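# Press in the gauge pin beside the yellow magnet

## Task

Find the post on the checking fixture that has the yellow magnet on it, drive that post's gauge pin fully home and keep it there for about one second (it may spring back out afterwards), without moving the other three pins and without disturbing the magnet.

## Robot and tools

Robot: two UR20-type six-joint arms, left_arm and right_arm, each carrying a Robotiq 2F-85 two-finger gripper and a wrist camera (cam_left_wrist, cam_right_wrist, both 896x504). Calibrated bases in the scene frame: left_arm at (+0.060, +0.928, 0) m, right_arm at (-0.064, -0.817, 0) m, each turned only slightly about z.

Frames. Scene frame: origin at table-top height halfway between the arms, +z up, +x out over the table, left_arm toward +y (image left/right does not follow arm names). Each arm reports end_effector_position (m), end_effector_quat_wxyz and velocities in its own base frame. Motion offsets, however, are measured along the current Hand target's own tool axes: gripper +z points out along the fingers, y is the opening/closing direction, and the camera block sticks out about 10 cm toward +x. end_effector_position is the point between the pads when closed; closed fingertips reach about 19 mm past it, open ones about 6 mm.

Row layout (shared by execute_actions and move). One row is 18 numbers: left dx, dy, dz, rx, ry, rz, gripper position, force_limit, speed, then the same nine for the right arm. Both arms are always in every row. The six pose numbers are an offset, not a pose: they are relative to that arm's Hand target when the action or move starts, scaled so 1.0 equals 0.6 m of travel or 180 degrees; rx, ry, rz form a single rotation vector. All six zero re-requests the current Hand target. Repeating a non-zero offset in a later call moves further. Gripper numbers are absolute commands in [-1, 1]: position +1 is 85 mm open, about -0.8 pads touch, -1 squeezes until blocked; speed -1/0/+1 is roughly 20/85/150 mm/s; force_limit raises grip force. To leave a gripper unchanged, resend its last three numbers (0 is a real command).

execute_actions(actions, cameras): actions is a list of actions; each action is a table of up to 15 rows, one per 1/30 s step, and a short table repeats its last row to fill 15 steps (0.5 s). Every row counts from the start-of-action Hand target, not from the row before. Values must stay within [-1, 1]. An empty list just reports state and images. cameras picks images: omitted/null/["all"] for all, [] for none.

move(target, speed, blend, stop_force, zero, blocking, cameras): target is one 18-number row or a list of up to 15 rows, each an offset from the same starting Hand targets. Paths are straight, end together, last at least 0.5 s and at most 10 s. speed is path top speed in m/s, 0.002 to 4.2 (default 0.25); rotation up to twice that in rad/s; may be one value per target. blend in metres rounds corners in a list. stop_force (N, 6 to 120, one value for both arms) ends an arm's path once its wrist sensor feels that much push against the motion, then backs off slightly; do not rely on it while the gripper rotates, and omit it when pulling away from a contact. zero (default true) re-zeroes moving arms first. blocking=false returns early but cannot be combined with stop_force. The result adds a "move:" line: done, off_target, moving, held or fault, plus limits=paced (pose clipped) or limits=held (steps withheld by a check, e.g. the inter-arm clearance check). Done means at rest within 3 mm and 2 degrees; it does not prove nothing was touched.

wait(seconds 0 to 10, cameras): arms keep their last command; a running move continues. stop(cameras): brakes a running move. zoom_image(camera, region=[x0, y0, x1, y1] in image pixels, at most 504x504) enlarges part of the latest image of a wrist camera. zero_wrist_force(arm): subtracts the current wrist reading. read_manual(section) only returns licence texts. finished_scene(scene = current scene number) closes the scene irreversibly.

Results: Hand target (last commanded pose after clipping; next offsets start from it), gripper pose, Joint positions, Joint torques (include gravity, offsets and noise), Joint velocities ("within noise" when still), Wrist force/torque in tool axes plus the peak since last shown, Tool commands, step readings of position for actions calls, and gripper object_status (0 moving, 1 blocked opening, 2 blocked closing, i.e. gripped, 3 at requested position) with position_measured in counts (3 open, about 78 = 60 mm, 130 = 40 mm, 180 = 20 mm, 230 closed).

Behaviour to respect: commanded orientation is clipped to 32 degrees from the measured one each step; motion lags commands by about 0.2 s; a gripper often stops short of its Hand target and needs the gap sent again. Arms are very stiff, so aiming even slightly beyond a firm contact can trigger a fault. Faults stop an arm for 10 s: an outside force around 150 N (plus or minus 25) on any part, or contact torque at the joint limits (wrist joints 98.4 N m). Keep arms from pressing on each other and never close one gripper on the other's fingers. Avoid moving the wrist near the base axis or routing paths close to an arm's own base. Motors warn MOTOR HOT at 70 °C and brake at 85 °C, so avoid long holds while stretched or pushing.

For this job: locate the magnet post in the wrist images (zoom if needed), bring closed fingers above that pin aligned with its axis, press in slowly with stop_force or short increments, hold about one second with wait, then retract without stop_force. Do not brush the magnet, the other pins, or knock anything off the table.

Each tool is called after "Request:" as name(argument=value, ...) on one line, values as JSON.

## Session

Request:
execute_actions(actions=[])

Scene clock: 0.00 s.
left_arm: end_effector_position=(+1.6020, +0.5513, +0.3701) position_measured=3 object_status=3 end_effector_quat_wxyz=(-0.049, +0.940, +0.190, +0.279) | right_arm: end_effector_position=(+0.4481, +0.4679, +0.3319) position_measured=3 object_status=3 end_effector_quat_wxyz=(-0.272, +0.502, +0.649, +0.503)
Joint positions: left_arm=[0.193 -0.686 0.985 -2.439 -1.472 -3.319] | right_arm=[4.007 -1.969 -2.772 1.193 2.076 2.519]
Joint velocities: within noise
Joint torques (N m): no reading
Motor temperatures (°C): left_arm=[24 35 26 38 34 34] | right_arm=[28 35 36 37 34 38]
Wrist force (N): no reading
Wrist torque (N m): no reading
Wrist force, peak (N): no reading
Hand target: left_arm +1.6020, +0.5513, +0.3701; -0.049, +0.940, +0.190, +0.279 | right_arm +0.4481, +0.4679, +0.3319; -0.272, +0.502, +0.649, +0.503
Tool commands: left_gripper/position=+1.0 left_gripper/force_limit=+1.0 left_gripper/speed=+1.0 right_gripper/position=+1.0 right_gripper/force_limit=+1.0 right_gripper/speed=+1.0
camera_calibration:
cam_left_wrist: T_world_to_cam=[[0.280319, -0.958405, -0.0536817, 0.116011], [-0.933413, -0.259108, -0.248199, 1.75322], [0.223966, 0.119682, -0.967221, 0.0591923], [0, 0, 0, 1]] pos_world=[1.5907, 0.558373, 0.498626]
cam_right_wrist: T_world_to_cam=[[0.956613, -0.13676, 0.257272, -0.433465], [0.120637, -0.61784, -0.776995, 0.502422], [0.265214, 0.774319, -0.574535, -0.162484], [0, 0, 0, 1]] pos_world=[0.39714, 0.37695, 0.408545]

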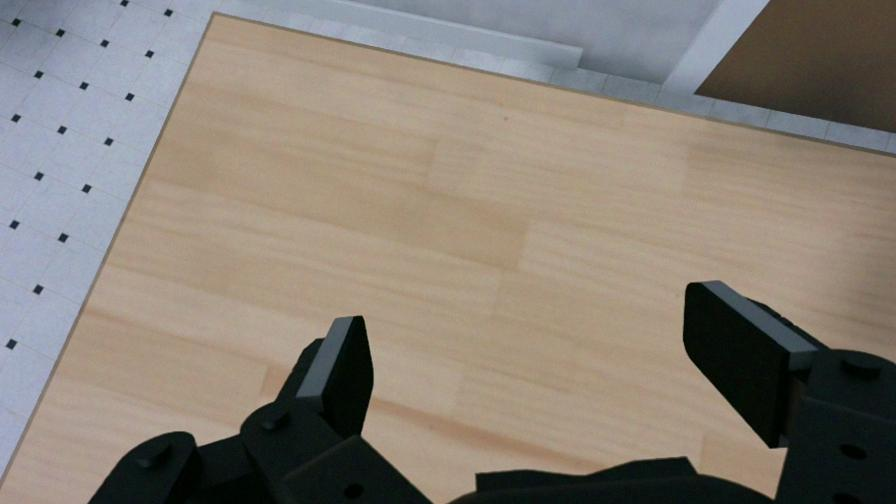

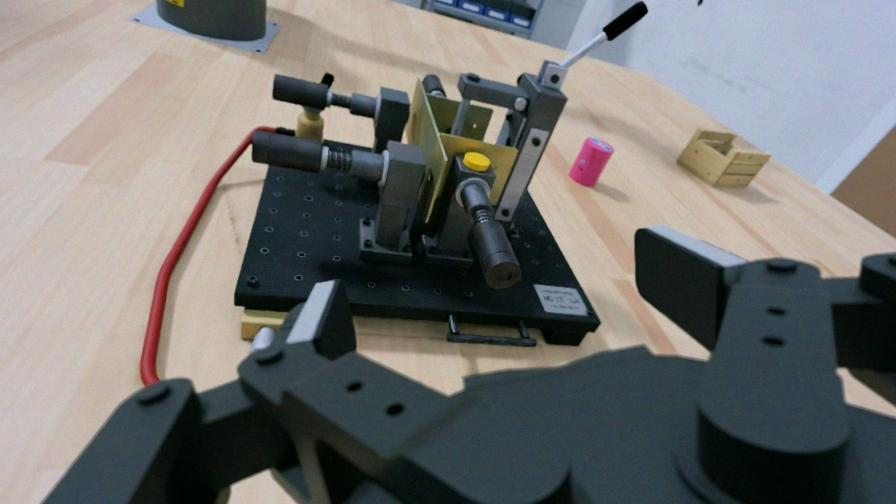

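Request:
move(target=[0,0,0,0,0,0,1,1,1,-0.203,0.056,0.30,0.0526,0.0126,0.1127,-1,0,0], speed=0.4, cameras=["cam_right_wrist"])

Scene clock: 3.13 s.
left_arm: end_effector_position=(+1.6020, +0.5513, +0.3701) position_measured=3 object_status=3 end_effector_quat_wxyz=(-0.049, +0.940, +0.190, +0.279) | right_arm: end_effector_position=(+0.5489, +0.5880, +0.1778) position_measured=232 object_status=3 end_effector_quat_wxyz=(-0.409, +0.574, +0.584, +0.402)
Joint positions: left_arm=[0.193 -0.686 0.985 -2.439 -1.472 -3.319] | right_arm=[3.929 -2.303 -2.501 1.179 2.311 2.803]
Joint velocities: within noise
Joint torques (N m): left_arm=[3.42 -279.52 -106.36 -11.52 1.86 -0.88] | right_arm=[-23.17 119.95 14.05 13.73 7.03 5.93]
Motor temperatures (°C): left_arm=[24 35 26 38 34 34] | right_arm=[28 35 36 37 34 38]
Wrist force (N): left_arm=[0.4 -0.1 -0.1] | right_arm=[-0.7 0.3 0.1]
Wrist torque (N m): left_arm=[-0.01 -0.06 0.00] | right_arm=[0.10 0.23 -0.32]
Wrist force, peak (N): left_arm=[0.7 -0.5 -0.3] | right_arm=[-2.7 2.5 3.6]
Hand target: left_arm +1.6020, +0.5513, +0.3701; -0.049, +0.940, +0.190, +0.279 | right_arm +0.5489, +0.5881, +0.1777; -0.409, +0.575, +0.584, +0.402
Off the commanded pose: left_arm 0.000 m, 0 deg | right_arm 0.000 m, 0 deg.
move: done
camera_calibration:
cam_right_wrist: T_world_to_cam=[[0.985859, -0.105432, -0.130257, -0.439309], [-0.167476, -0.592569, -0.787918, 0.589969], [0.00588535, 0.79859, -0.601846, -0.237833], [0, 0, 0, 1]] pos_world=[0.533302, 0.493211, 0.264485]
Images, in order (width x height): cam_right_wrist 896x504.

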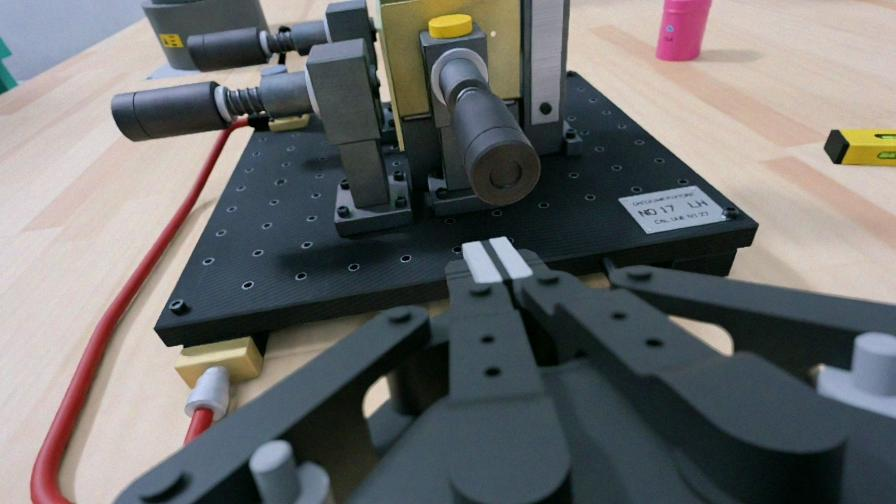

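Request:
move(target=[0,0,0,0,0,0,1,1,1,-0.002,0.0388,0.1365,0,0,0,-1,0,0], speed=0.15, cameras=["cam_right_wrist"])

Scene clock: 5.07 s.
left_arm: end_effector_position=(+1.6020, +0.5513, +0.3701) position_measured=3 object_status=3 end_effector_quat_wxyz=(-0.049, +0.940, +0.190, +0.279) | right_arm: end_effector_position=(+0.5708, +0.6649, +0.1486) position_measured=232 object_status=3 end_effector_quat_wxyz=(-0.409, +0.575, +0.584, +0.402)
Joint positions: left_arm=[0.193 -0.686 0.985 -2.439 -1.472 -3.319] | right_arm=[3.989 -2.351 -2.408 1.159 2.258 2.839]
Joint velocities: within noise
Joint torques (N m): left_arm=[1.95 -281.16 -110.54 -11.74 2.54 -0.26] | right_arm=[23.76 130.9 23.58 2.56 -3.72 5.89]
Motor temperatures (°C): left_arm=[24 35 26 38 34 34] | right_arm=[28 35 36 37 34 38]
Wrist force (N): left_arm=[0.3 0.0 -0.1] | right_arm=[-1.7 -2.2 -8.2]
Wrist torque (N m): left_arm=[0.01 -0.04 0.00] | right_arm=[0.13 0.33 -0.21]
Wrist force, peak (N): left_arm=[0.7 -0.2 -0.2] | right_arm=[-2.0 -2.1 -8.3]
Hand target: left_arm +1.6020, +0.5513, +0.3701; -0.049, +0.940, +0.190, +0.279 | right_arm +0.5709, +0.6650, +0.1485; -0.409, +0.575, +0.584, +0.402
Off the commanded pose: left_arm 0.000 m, 0 deg | right_arm 0.000 m, 0 deg.
move: done
camera_calibration:
cam_right_wrist: T_world_to_cam=[[0.985857, -0.105439, -0.130266, -0.456598], [-0.167488, -0.592567, -0.787916, 0.616144], [0.00588557, 0.79859, -0.601846, -0.316868], [0, 0, 0, 1]] pos_world=[0.555202, 0.570011, 0.235285]
Images, in order (width x height): cam_right_wrist 896x504.

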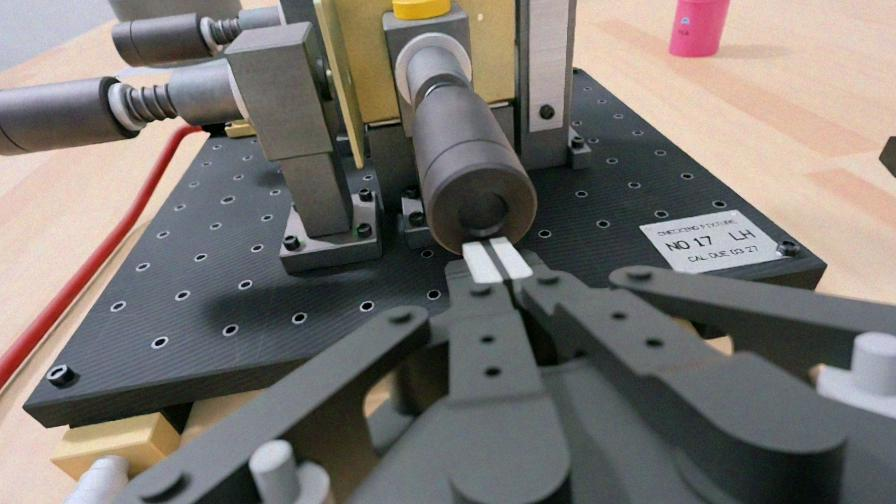

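Request:
move(target=[0,0,0,0,0,0,1,1,1,0.0257,0.0005,0.0705,0,0,0,-1,0,0], speed=0.015, stop_force=50, cameras=["cam_right_wrist"])

Scene clock: 7.70 s.
left_arm: end_effector_position=(+1.6020, +0.5513, +0.3701) position_measured=3 object_status=3 end_effector_quat_wxyz=(-0.049, +0.940, +0.190, +0.279) | right_arm: end_effector_position=(+0.5707, +0.6809, +0.1485) position_measured=232 object_status=3 end_effector_quat_wxyz=(-0.409, +0.575, +0.584, +0.402)
Joint positions: left_arm=[0.193 -0.686 0.985 -2.439 -1.472 -3.319] | right_arm=[4.005 -2.351 -2.395 1.152 2.243 2.848]
Joint velocities: within noise
Joint torques (N m): left_arm=[4.6 -281.2 -111.27 -11.4 2.65 0.9] | right_arm=[6.88 139.95 25 7.96 5.05 -6.84]
Motor temperatures (°C): left_arm=[24 35 26 38 34 34] | right_arm=[28 35 36 37 34 38]
Wrist force (N): left_arm=[0.3 -0.2 -0.3] | right_arm=[-10.1 -7.8 -55.5]
Wrist torque (N m): left_arm=[-0.02 -0.04 0.00] | right_arm=[0.20 0.60 -0.23]
Wrist force, peak (N): left_arm=[0.7 -0.2 -0.3] | right_arm=[-26.2 -8.8 -122.8]
Hand target: left_arm +1.6020, +0.5513, +0.3701; -0.049, +0.940, +0.190, +0.279 | right_arm +0.5707, +0.6809, +0.1485; -0.409, +0.575, +0.584, +0.402 (not the last commanded pose)
Off the commanded pose: left_arm 0.000 m, 0 deg | right_arm 0.029 m, 0 deg.
move: contact (right_arm)
camera_calibration:
cam_right_wrist: T_world_to_cam=[[0.985857, -0.105439, -0.130266, -0.454802], [-0.167488, -0.592567, -0.787916, 0.625668], [0.00588557, 0.79859, -0.601846, -0.329724], [0, 0, 0, 1]] pos_world=[0.555102, 0.586111, 0.235285]
Images, in order (width x height): cam_right_wrist 896x504.

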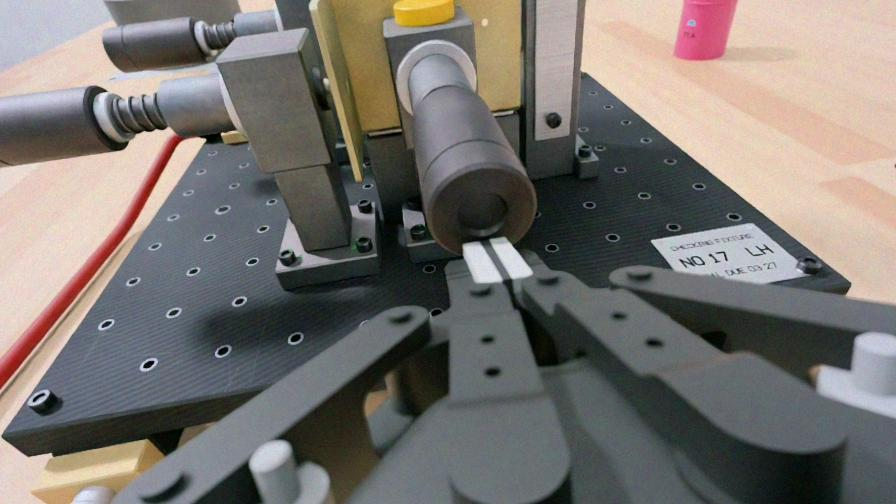

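Request:
move(target=[0,0,0,0,0,0,1,1,1,0.0029,0,0.0078,0,0,0,-1,0,0], speed=0.004, stop_force=18, cameras=[])

Request:
wait(seconds=1.15, cameras=["cam_right_wrist"])

Scene clock: 8.73 s.
left_arm: end_effector_position=(+1.6020, +0.5513, +0.3701) position_measured=3 object_status=3 end_effector_quat_wxyz=(-0.049, +0.940, +0.190, +0.279) | right_arm: end_effector_position=(+0.5707, +0.6811, +0.1485) position_measured=232 object_status=3 end_effector_quat_wxyz=(-0.409, +0.574, +0.584, +0.402)
Joint positions: left_arm=[0.193 -0.686 0.985 -2.439 -1.472 -3.319] | right_arm=[4.005 -2.351 -2.395 1.152 2.243 2.848]
Joint velocities: within noise
Joint torques (N m): left_arm=[1.49 -281.49 -110.41 -11.3 3.54 1.12] | right_arm=[28.56 143.55 40.69 4.26 4.91 1.3]
Motor temperatures (°C): left_arm=[24 35 26 38 34 34] | right_arm=[28 35 36 37 34 38]
Wrist force (N): left_arm=[0.5 -0.2 0.1] | right_arm=[-15.6 -7.4 -84.5]
Wrist torque (N m): left_arm=[-0.04 -0.07 0.00] | right_arm=[0.11 0.58 -0.21]
Wrist force, peak (N): left_arm=[0.4 -0.2 -0.4] | right_arm=[-16.7 -6.2 -87.5]
Hand target: left_arm +1.6020, +0.5513, +0.3701; -0.049, +0.940, +0.190, +0.279 | right_arm +0.5706, +0.6810, +0.1486; -0.409, +0.574, +0.584, +0.402 (not the last commanded pose)
Off the commanded pose: left_arm 0.000 m, 0 deg | right_arm 0.005 m, 0 deg.
move: contact (right_arm)
No camera images: "cameras" was empty.

Scene clock: 9.90 s.
left_arm: end_effector_position=(+1.6020, +0.5513, +0.3701) position_measured=3 object_status=3 end_effector_quat_wxyz=(-0.049, +0.940, +0.190, +0.279) | right_arm: end_effector_position=(+0.5706, +0.6810, +0.1486) position_measured=232 object_status=3 end_effector_quat_wxyz=(-0.409, +0.574, +0.584, +0.402)
Joint positions: left_arm=[0.193 -0.686 0.985 -2.439 -1.472 -3.319] | right_arm=[4.005 -2.351 -2.395 1.152 2.243 2.848]
Joint velocities: within noise
Joint torques (N m): left_arm=[2.56 -279.72 -110.78 -11.22 3.09 1.31] | right_arm=[25.2 136.9 37.51 7.71 6.49 -4.26]
Motor temperatures (°C): left_arm=[24 35 26 38 34 34] | right_arm=[28 35 36 37 34 38]
Wrist force (N): left_arm=[0.5 -0.2 -0.1] | right_arm=[-14.0 -5.1 -76.8]
Wrist torque (N m): left_arm=[-0.02 -0.08 -0.01] | right_arm=[0.16 0.57 -0.20]
Wrist force, peak (N): left_arm=[0.5 -0.3 -0.3] | right_arm=[-15.8 -6.8 -84.0]
Hand target: left_arm +1.6020, +0.5513, +0.3701; -0.049, +0.940, +0.190, +0.279 | right_arm +0.5706, +0.6810, +0.1486; -0.409, +0.574, +0.584, +0.402 (not the last commanded pose)
Tool commands: left_gripper/position=+1.0 left_gripper/force_limit=+1.0 left_gripper/speed=+1.0 right_gripper/position=-1.0 right_gripper/force_limit=+0.0 right_gripper/speed=+0.0
Off the commanded pose: left_arm 0.000 m, 0 deg | right_arm 0.005 m, 0 deg.
wait: 1.17 s; at rest by 0.17 s
camera_calibration:
cam_right_wrist: T_world_to_cam=[[0.985873, -0.105369, -0.130195, -0.454761], [-0.167388, -0.592518, -0.787975, 0.62564], [0.00588537, 0.798636, -0.601785, -0.329845], [0, 0, 0, 1]] pos_world=[0.555003, 0.586212, 0.235285]
Images, in order (width x height): cam_right_wrist 896x504.

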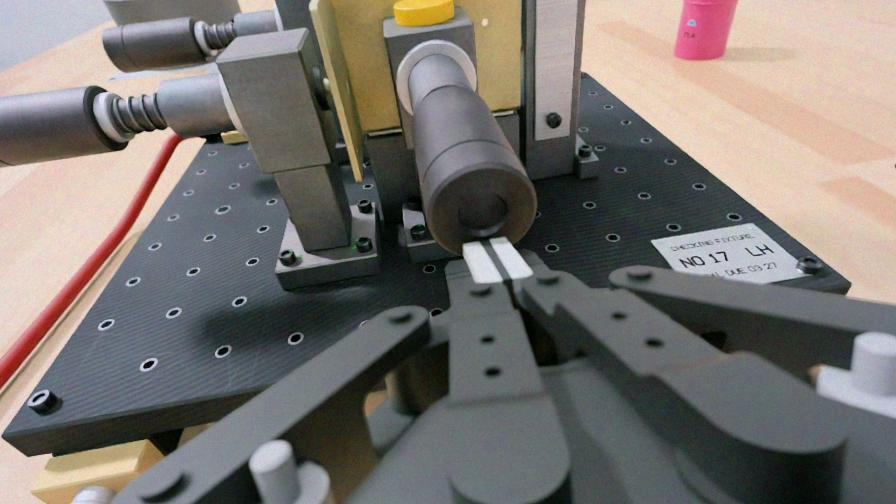

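Request:
move(target=[0,0,0,0,0,0,1,1,1,-0.0257,-0.0005,-0.0705,0,0,0,-1,0,0], speed=0.12, cameras=[])

Request:
finished_scene(scene=2)

Scene clock: 12.60 s.
left_arm: end_effector_position=(+1.6020, +0.5513, +0.3701) position_measured=3 object_status=3 end_effector_quat_wxyz=(-0.049, +0.940, +0.190, +0.279) | right_arm: end_effector_position=(+0.5711, +0.6362, +0.1486) position_measured=232 object_status=3 end_effector_quat_wxyz=(-0.409, +0.574, +0.584, +0.402)
Joint positions: left_arm=[0.193 -0.686 0.985 -2.439 -1.472 -3.319] | right_arm=[3.958 -2.351 -2.431 1.17 2.285 2.821]
Joint velocities: within noise
Joint torques (N m): left_arm=[9.87 -280.41 -113.7 -10.8 4.8 1.57] | right_arm=[-18.02 134.92 -15.88 14.66 7.81 -5.87]
Motor temperatures (°C): left_arm=[24 35 26 38 34 34] | right_arm=[28 35 36 37 34 38]
Wrist force (N): left_arm=[0.4 0.0 0.0] | right_arm=[-0.3 -0.2 0.4]
Wrist torque (N m): left_arm=[0.01 -0.05 -0.01] | right_arm=[0.09 0.26 -0.25]
Wrist force, peak (N): left_arm=[0.7 -0.3 -0.3] | right_arm=[-14.0 -5.1 -76.8]
Hand target: left_arm +1.6020, +0.5513, +0.3701; -0.049, +0.940, +0.190, +0.279 | right_arm +0.5711, +0.6360, +0.1485; -0.409, +0.574, +0.584, +0.402
Off the commanded pose: left_arm 0.000 m, 0 deg | right_arm 0.000 m, 0 deg.
move: done
No camera images: "cameras" was empty.

The scene is finished: the task was done.


## Next scene

The same job, from a new start.

Request:
execute_actions(actions=[])

Scene clock: 0.00 s.
left_arm: end_effector_position=(+0.3071, -0.4220, +0.1602) position_measured=3 object_status=3 end_effector_quat_wxyz=(+0.066, +0.956, -0.074, +0.275) | right_arm: end_effector_position=(+0.4900, -0.3027, +0.2369) position_measured=3 object_status=3 end_effector_quat_wxyz=(+0.548, -0.467, -0.511, -0.471)
Joint positions: left_arm=[-1.763 -1.739 2.857 -2.766 -1.003 1.555] | right_arm=[2.511 -2.074 -2.06 -2.212 2.389 -0.015]
Joint velocities: within noise
Joint torques (N m): no reading
Motor temperatures (°C): left_arm=[24 35 26 38 34 33] | right_arm=[28 35 35 36 33 38]
Wrist force (N): no reading
Wrist torque (N m): no reading
Wrist force, peak (N): no reading
Hand target: left_arm +0.3071, -0.4220, +0.1602; +0.066, +0.956, -0.074, +0.275 | right_arm +0.4900, -0.3027, +0.2369; +0.548, -0.467, -0.511, -0.471
Tool commands: left_gripper/position=+1.0 left_gripper/force_limit=+1.0 left_gripper/speed=+1.0 right_gripper/position=+1.0 right_gripper/force_limit=+1.0 right_gripper/speed=+1.0
camera_calibration:
cam_left_wrist: T_world_to_cam=[[-0.285835, -0.958093, 0.0188626, -0.30276], [-0.929607, 0.27245, -0.248197, 0.463413], [0.232657, -0.0884782, -0.968526, 0.172428], [0, 0, 0, 1]] pos_world=[0.304136, -0.401073, 0.28773]
cam_right_wrist: T_world_to_cam=[[0.978979, 0.0562001, -0.196068, -0.399553], [-0.174505, -0.266853, -0.947807, 0.238768], [-0.105588, 0.962097, -0.251436, 0.530477], [0, 0, 0, 1]] pos_world=[0.488832, -0.424199, 0.281347]

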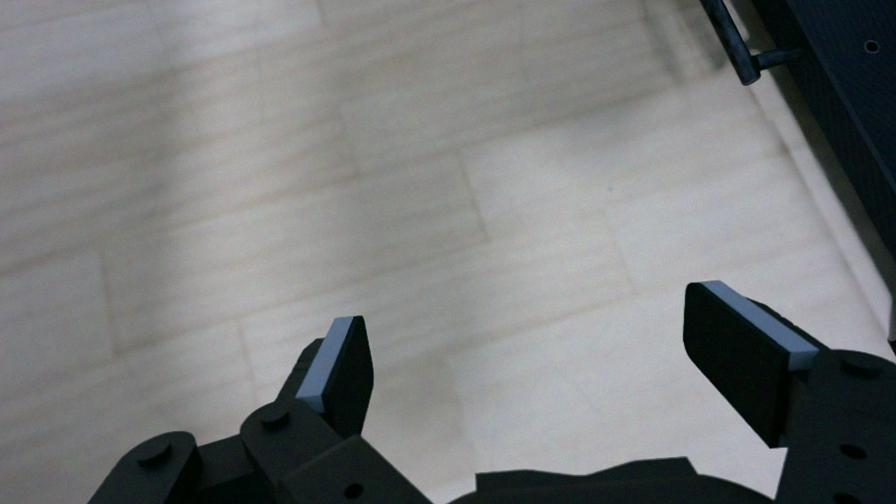

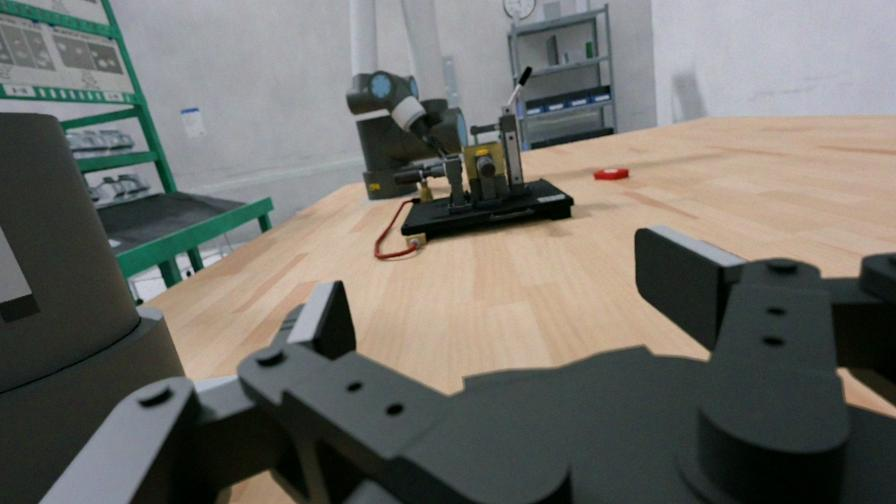

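Request:
zoom_image(camera="cam_right_wrist", region=[370, 80, 610, 270])

Scaled by 2.100 from the camera's 896x504 image, which has a finer 1280x720 frame.

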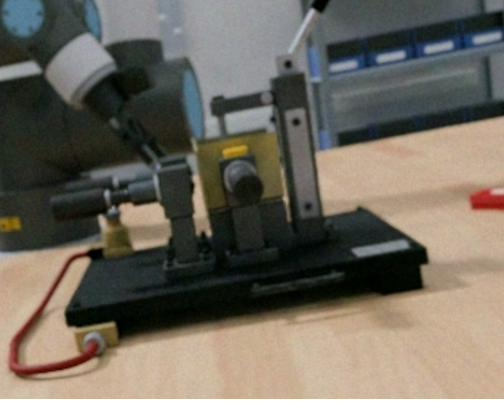

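Request:
move(target=[[0,0,0,0,0,0,1,1,1,0.0175,0.23,0.528,-0.059,-0.061,0.004,-1,0,0],[0,0,0,0,0,0,1,1,1,-0.065,0.132,0.945,-0.118,-0.1217,0.0085,-1,0,0]], blend=[0.08,0], speed=0.5, cameras=["cam_right_wrist"])

Scene clock: 4.03 s.
left_arm: end_effector_position=(+0.3071, -0.4220, +0.1602) position_measured=3 object_status=3 end_effector_quat_wxyz=(+0.066, +0.956, -0.074, +0.275) | right_arm: end_effector_position=(+0.4990, +0.2708, +0.2197) position_measured=232 object_status=3 end_effector_quat_wxyz=(-0.353, +0.646, +0.504, +0.452)
Joint positions: left_arm=[-1.763 -1.739 2.857 -2.766 -1.003 1.555] | right_arm=[3.551 -1.66 -2.508 -2.655 3.872 -0.419]
Joint velocities: within noise
Joint torques (N m): left_arm=[2.43 -8.99 -57.87 -8.61 3.6 -0.65] | right_arm=[18.02 77.65 62.15 -5.62 3.15 -7.51]
Motor temperatures (°C): left_arm=[24 35 26 38 34 33] | right_arm=[28 35 35 36 33 38]
Wrist force (N): left_arm=[-0.1 -0.2 0.0] | right_arm=[0.5 -0.1 1.9]
Wrist torque (N m): left_arm=[-0.03 0.02 0.00] | right_arm=[0.28 -0.04 -0.29]
Wrist force, peak (N): left_arm=[-0.1 -0.5 -0.3] | right_arm=[-2.7 0.0 4.7]
Hand target: left_arm +0.3071, -0.4220, +0.1602; +0.066, +0.956, -0.074, +0.275 | right_arm +0.4990, +0.2708, +0.2198; -0.353, +0.646, +0.504, +0.452
Off the commanded pose: left_arm 0.000 m, 0 deg | right_arm 0.000 m, 0 deg.
move: done
camera_calibration:
cam_right_wrist: T_world_to_cam=[[0.924575, -0.358348, -0.129415, -0.31923], [-0.315251, -0.528786, -0.788037, 0.483131], [0.213959, 0.769397, -0.601872, -0.0548737], [0, 0, 0, 1]] pos_world=[0.459201, 0.183297, 0.306385]
Images, in order (width x height): cam_right_wrist 896x504.

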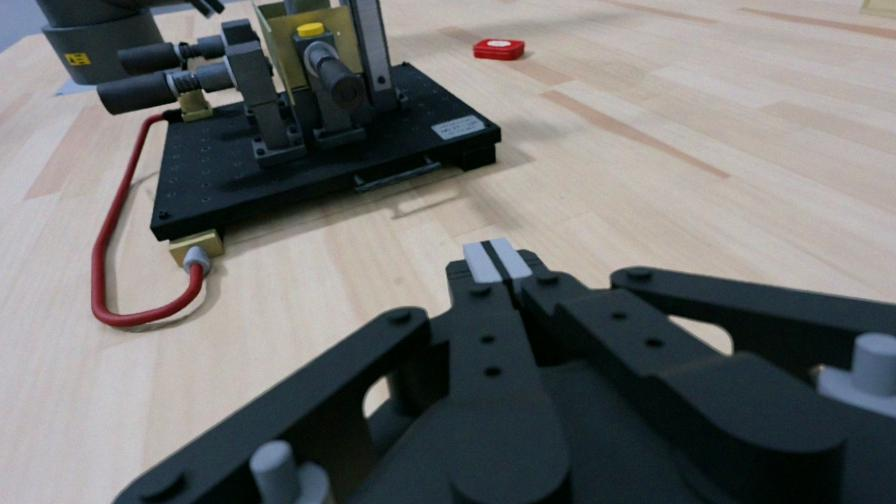

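Request:
move(target=[0,0,0,0,0,0,1,1,1,0.09,-0.0975,0.516,0.0794,0,-0.0289,-1,0,0], speed=0.4, cameras=["cam_right_wrist"])

Scene clock: 6.17 s.
left_arm: end_effector_position=(+0.3071, -0.4220, +0.1602) position_measured=3 object_status=3 end_effector_quat_wxyz=(+0.066, +0.956, -0.074, +0.275) | right_arm: end_effector_position=(+0.5176, +0.5849, +0.1645) position_measured=232 object_status=3 end_effector_quat_wxyz=(-0.409, +0.574, +0.585, +0.402)
Joint positions: left_arm=[-1.763 -1.739 2.857 -2.766 -1.003 1.555] | right_arm=[3.964 -1.885 -2.313 -2.555 4.002 -0.319]
Joint velocities: within noise
Joint torques (N m): left_arm=[3.54 -12.75 -60.76 -8.55 3.85 -0.24] | right_arm=[21.41 82.92 61.03 -4.52 3 6.06]
Motor temperatures (°C): left_arm=[24 35 26 38 34 33] | right_arm=[28 35 35 36 33 38]
Wrist force (N): left_arm=[-0.3 -0.2 0.1] | right_arm=[-0.7 -0.5 0.7]
Wrist torque (N m): left_arm=[-0.03 0.05 0.00] | right_arm=[0.35 0.21 -0.20]
Wrist force, peak (N): left_arm=[0.4 0.1 -0.4] | right_arm=[0.3 1.0 4.8]
Hand target: left_arm +0.3071, -0.4220, +0.1602; +0.066, +0.956, -0.074, +0.275 | right_arm +0.5176, +0.5851, +0.1644; -0.409, +0.574, +0.585, +0.402
Off the commanded pose: left_arm 0.000 m, 0 deg | right_arm 0.000 m, 0 deg.
move: done
camera_calibration:
cam_right_wrist: T_world_to_cam=[[0.986181, -0.103349, -0.129484, -0.411991], [-0.165606, -0.593026, -0.787969, 0.571727], [0.00464844, 0.798523, -0.601946, -0.242499], [0, 0, 0, 1]] pos_world=[0.502106, 0.490111, 0.251185]
Images, in order (width x height): cam_right_wrist 896x504.

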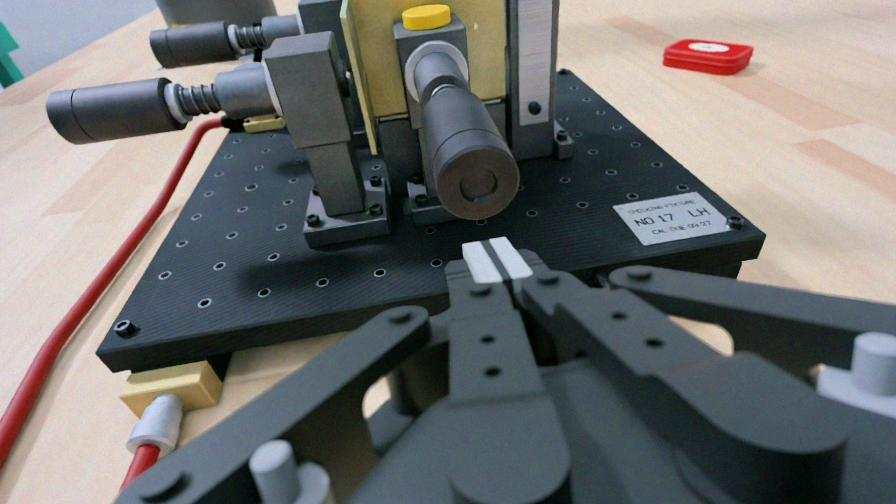

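Request:
move(target=[[0,0,0,0,0,0,1,1,1,0.014,0.0058,0.0482,0,0,0,-1,0,0],[0,0,0,0,0,0,1,1,1,0.0435,0.0057,0.1297,0,0,0,-1,0,0]], speed=[0.08,0.012], stop_force=50, cameras=["cam_right_wrist"])

Scene clock: 11.57 s.
left_arm: end_effector_position=(+0.3071, -0.4220, +0.1602) position_measured=3 object_status=3 end_effector_quat_wxyz=(+0.066, +0.956, -0.074, +0.275) | right_arm: end_effector_position=(+0.5198, +0.6494, +0.1623) position_measured=232 object_status=3 end_effector_quat_wxyz=(-0.409, +0.574, +0.585, +0.401)
Joint positions: left_arm=[-1.763 -1.739 2.857 -2.766 -1.003 1.555] | right_arm=[4.035 -1.91 -2.269 -2.548 4.065 -0.279]
Joint velocities: within noise
Joint torques (N m): left_arm=[6.53 -9.8 -65.17 -7.16 3.25 -0.8] | right_arm=[8.34 128.94 67.31 12.15 -6.26 -7.89]
Motor temperatures (°C): left_arm=[24 35 26 38 34 33] | right_arm=[28 35 35 36 33 38]
Wrist force (N): left_arm=[0.2 0.1 -0.1] | right_arm=[-11.0 0.0 -44.3]
Wrist torque (N m): left_arm=[0.02 -0.03 0.00] | right_arm=[0.21 0.53 -0.07]
Wrist force, peak (N): left_arm=[0.4 0.1 -0.3] | right_arm=[-9.3 2.1 -94.7]
Hand target: left_arm +0.3071, -0.4220, +0.1602; +0.066, +0.956, -0.074, +0.275 | right_arm +0.5198, +0.6494, +0.1623; -0.409, +0.574, +0.585, +0.401 (not the last commanded pose)
Off the commanded pose: left_arm 0.000 m, 0 deg | right_arm 0.018 m, 0 deg.
move: contact (right_arm); path passed 1 of 2 targets
camera_calibration:
cam_right_wrist: T_world_to_cam=[[0.986197, -0.103212, -0.129468, -0.407966], [-0.165511, -0.593051, -0.78797, 0.60859], [0.00454665, 0.798522, -0.601948, -0.295286], [0, 0, 0, 1]] pos_world=[0.504406, 0.554611, 0.248985]
Images, in order (width x height): cam_right_wrist 896x504.

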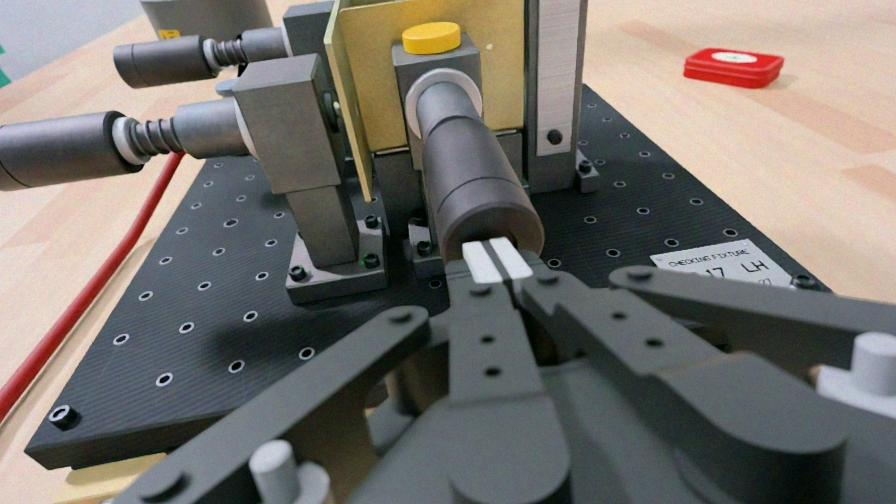

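Fully compressed visually; confirm with a small extra press and hold.

Request:
move(target=[0,0,0,0,0,0,1,1,1,0.0029,0,0.0078,0,0,0,-1,0,0], speed=0.005, stop_force=18, cameras=[])

Request:
wait(seconds=1.1, cameras=[])

Request:
move(target=[0,0,0,0,0,0,1,1,1,-0.0257,-0.0005,-0.0705,0,0,0,-1,0,0], speed=0.15, cameras=[])

Scene clock: 14.00 s.
left_arm: end_effector_position=(+0.3071, -0.4220, +0.1602) position_measured=3 object_status=3 end_effector_quat_wxyz=(+0.066, +0.956, -0.074, +0.275) | right_arm: end_effector_position=(+0.5198, +0.6496, +0.1623) position_measured=232 object_status=3 end_effector_quat_wxyz=(-0.409, +0.574, +0.585, +0.402)
Joint positions: left_arm=[-1.763 -1.739 2.857 -2.766 -1.003 1.555] | right_arm=[4.035 -1.91 -2.269 -2.548 4.066 -0.279]
Joint velocities: within noise
Joint torques (N m): left_arm=[13 -7.34 -63.4 -7.67 4.53 -0.71] | right_arm=[20.33 121 80.5 9.08 -7.76 1.64]
Motor temperatures (°C): left_arm=[24 35 26 38 34 33] | right_arm=[28 35 35 36 33 38]
Wrist force (N): left_arm=[0.0 0.0 0.0] | right_arm=[-16.8 1.8 -68.7]
Wrist torque (N m): left_arm=[0.01 -0.01 0.00] | right_arm=[0.13 0.60 -0.05]
Wrist force, peak (N): left_arm=[-0.5 -0.1 -0.2] | right_arm=[-16.0 2.3 -73.6]
Hand target: left_arm +0.3071, -0.4220, +0.1602; +0.066, +0.956, -0.074, +0.275 | right_arm +0.5198, +0.6495, +0.1623; -0.409, +0.574, +0.585, +0.401 (not the last commanded pose)
Off the commanded pose: left_arm 0.000 m, 0 deg | right_arm 0.005 m, 0 deg.
move: contact (right_arm)
No camera images: "cameras" was empty.

Scene clock: 15.10 s.
left_arm: end_effector_position=(+0.3071, -0.4220, +0.1602) position_measured=3 object_status=3 end_effector_quat_wxyz=(+0.066, +0.956, -0.074, +0.275) | right_arm: end_effector_position=(+0.5198, +0.6495, +0.1623) position_measured=232 object_status=3 end_effector_quat_wxyz=(-0.409, +0.574, +0.585, +0.401)
Joint positions: left_arm=[-1.763 -1.739 2.857 -2.766 -1.003 1.555] | right_arm=[4.035 -1.91 -2.269 -2.548 4.065 -0.279]
Joint velocities: within noise
Joint torques (N m): left_arm=[9.43 -2.84 -64.54 -7.89 4.72 -0.94] | right_arm=[23.33 120.19 76.46 8.72 -7.89 -0.81]
Motor temperatures (°C): left_arm=[24 35 26 38 34 33] | right_arm=[28 35 35 36 33 38]
Wrist force (N): left_arm=[-0.1 -0.1 -0.2] | right_arm=[-14.6 3.6 -62.2]
Wrist torque (N m): left_arm=[-0.02 0.01 0.00] | right_arm=[0.15 0.56 -0.04]
Wrist force, peak (N): left_arm=[0.0 0.3 -0.3] | right_arm=[-16.3 2.4 -68.2]
Hand target: left_arm +0.3071, -0.4220, +0.1602; +0.066, +0.956, -0.074, +0.275 | right_arm +0.5198, +0.6495, +0.1623; -0.409, +0.574, +0.585, +0.401 (not the last commanded pose)
Tool commands: left_gripper/position=+1.0 left_gripper/force_limit=+1.0 left_gripper/speed=+1.0 right_gripper/position=-1.0 right_gripper/force_limit=+0.0 right_gripper/speed=+0.0
Off the commanded pose: left_arm 0.000 m, 0 deg | right_arm 0.005 m, 0 deg.
wait: 1.10 s; at rest by 0.17 s
No camera images: "cameras" was empty.

Scene clock: 16.00 s.
left_arm: end_effector_position=(+0.3071, -0.4220, +0.1602) position_measured=3 object_status=3 end_effector_quat_wxyz=(+0.066, +0.956, -0.074, +0.275) | right_arm: end_effector_position=(+0.5203, +0.6047, +0.1623) position_measured=232 object_status=3 end_effector_quat_wxyz=(-0.409, +0.574, +0.585, +0.402)
Joint positions: left_arm=[-1.763 -1.739 2.857 -2.766 -1.003 1.555] | right_arm=[3.984 -1.896 -2.298 -2.551 4.02 -0.308]
Joint velocities: within noise
Joint torques (N m): left_arm=[10.62 -4.73 -68.35 -8.24 4.26 -0.77] | right_arm=[-21.98 128.74 36.18 -3.92 -4.44 -7.5]
Motor temperatures (°C): left_arm=[24 35 26 38 34 33] | right_arm=[28 35 35 36 33 38]
Wrist force (N): left_arm=[-0.2 0.0 -0.1] | right_arm=[-0.6 -0.5 1.0]
Wrist torque (N m): left_arm=[0.01 0.04 0.00] | right_arm=[0.34 0.22 -0.16]
Wrist force, peak (N): left_arm=[0.0 0.2 -0.5] | right_arm=[-14.0 3.7 -62.2]
Hand target: left_arm +0.3071, -0.4220, +0.1602; +0.066, +0.956, -0.074, +0.275 | right_arm +0.5203, +0.6045, +0.1623; -0.409, +0.574, +0.585, +0.401
Off the commanded pose: left_arm 0.000 m, 0 deg | right_arm 0.000 m, 0 deg.
move: done
No camera images: "cameras" was empty.

Request:
finished_scene(scene=3)

The scene is finished: the task was done.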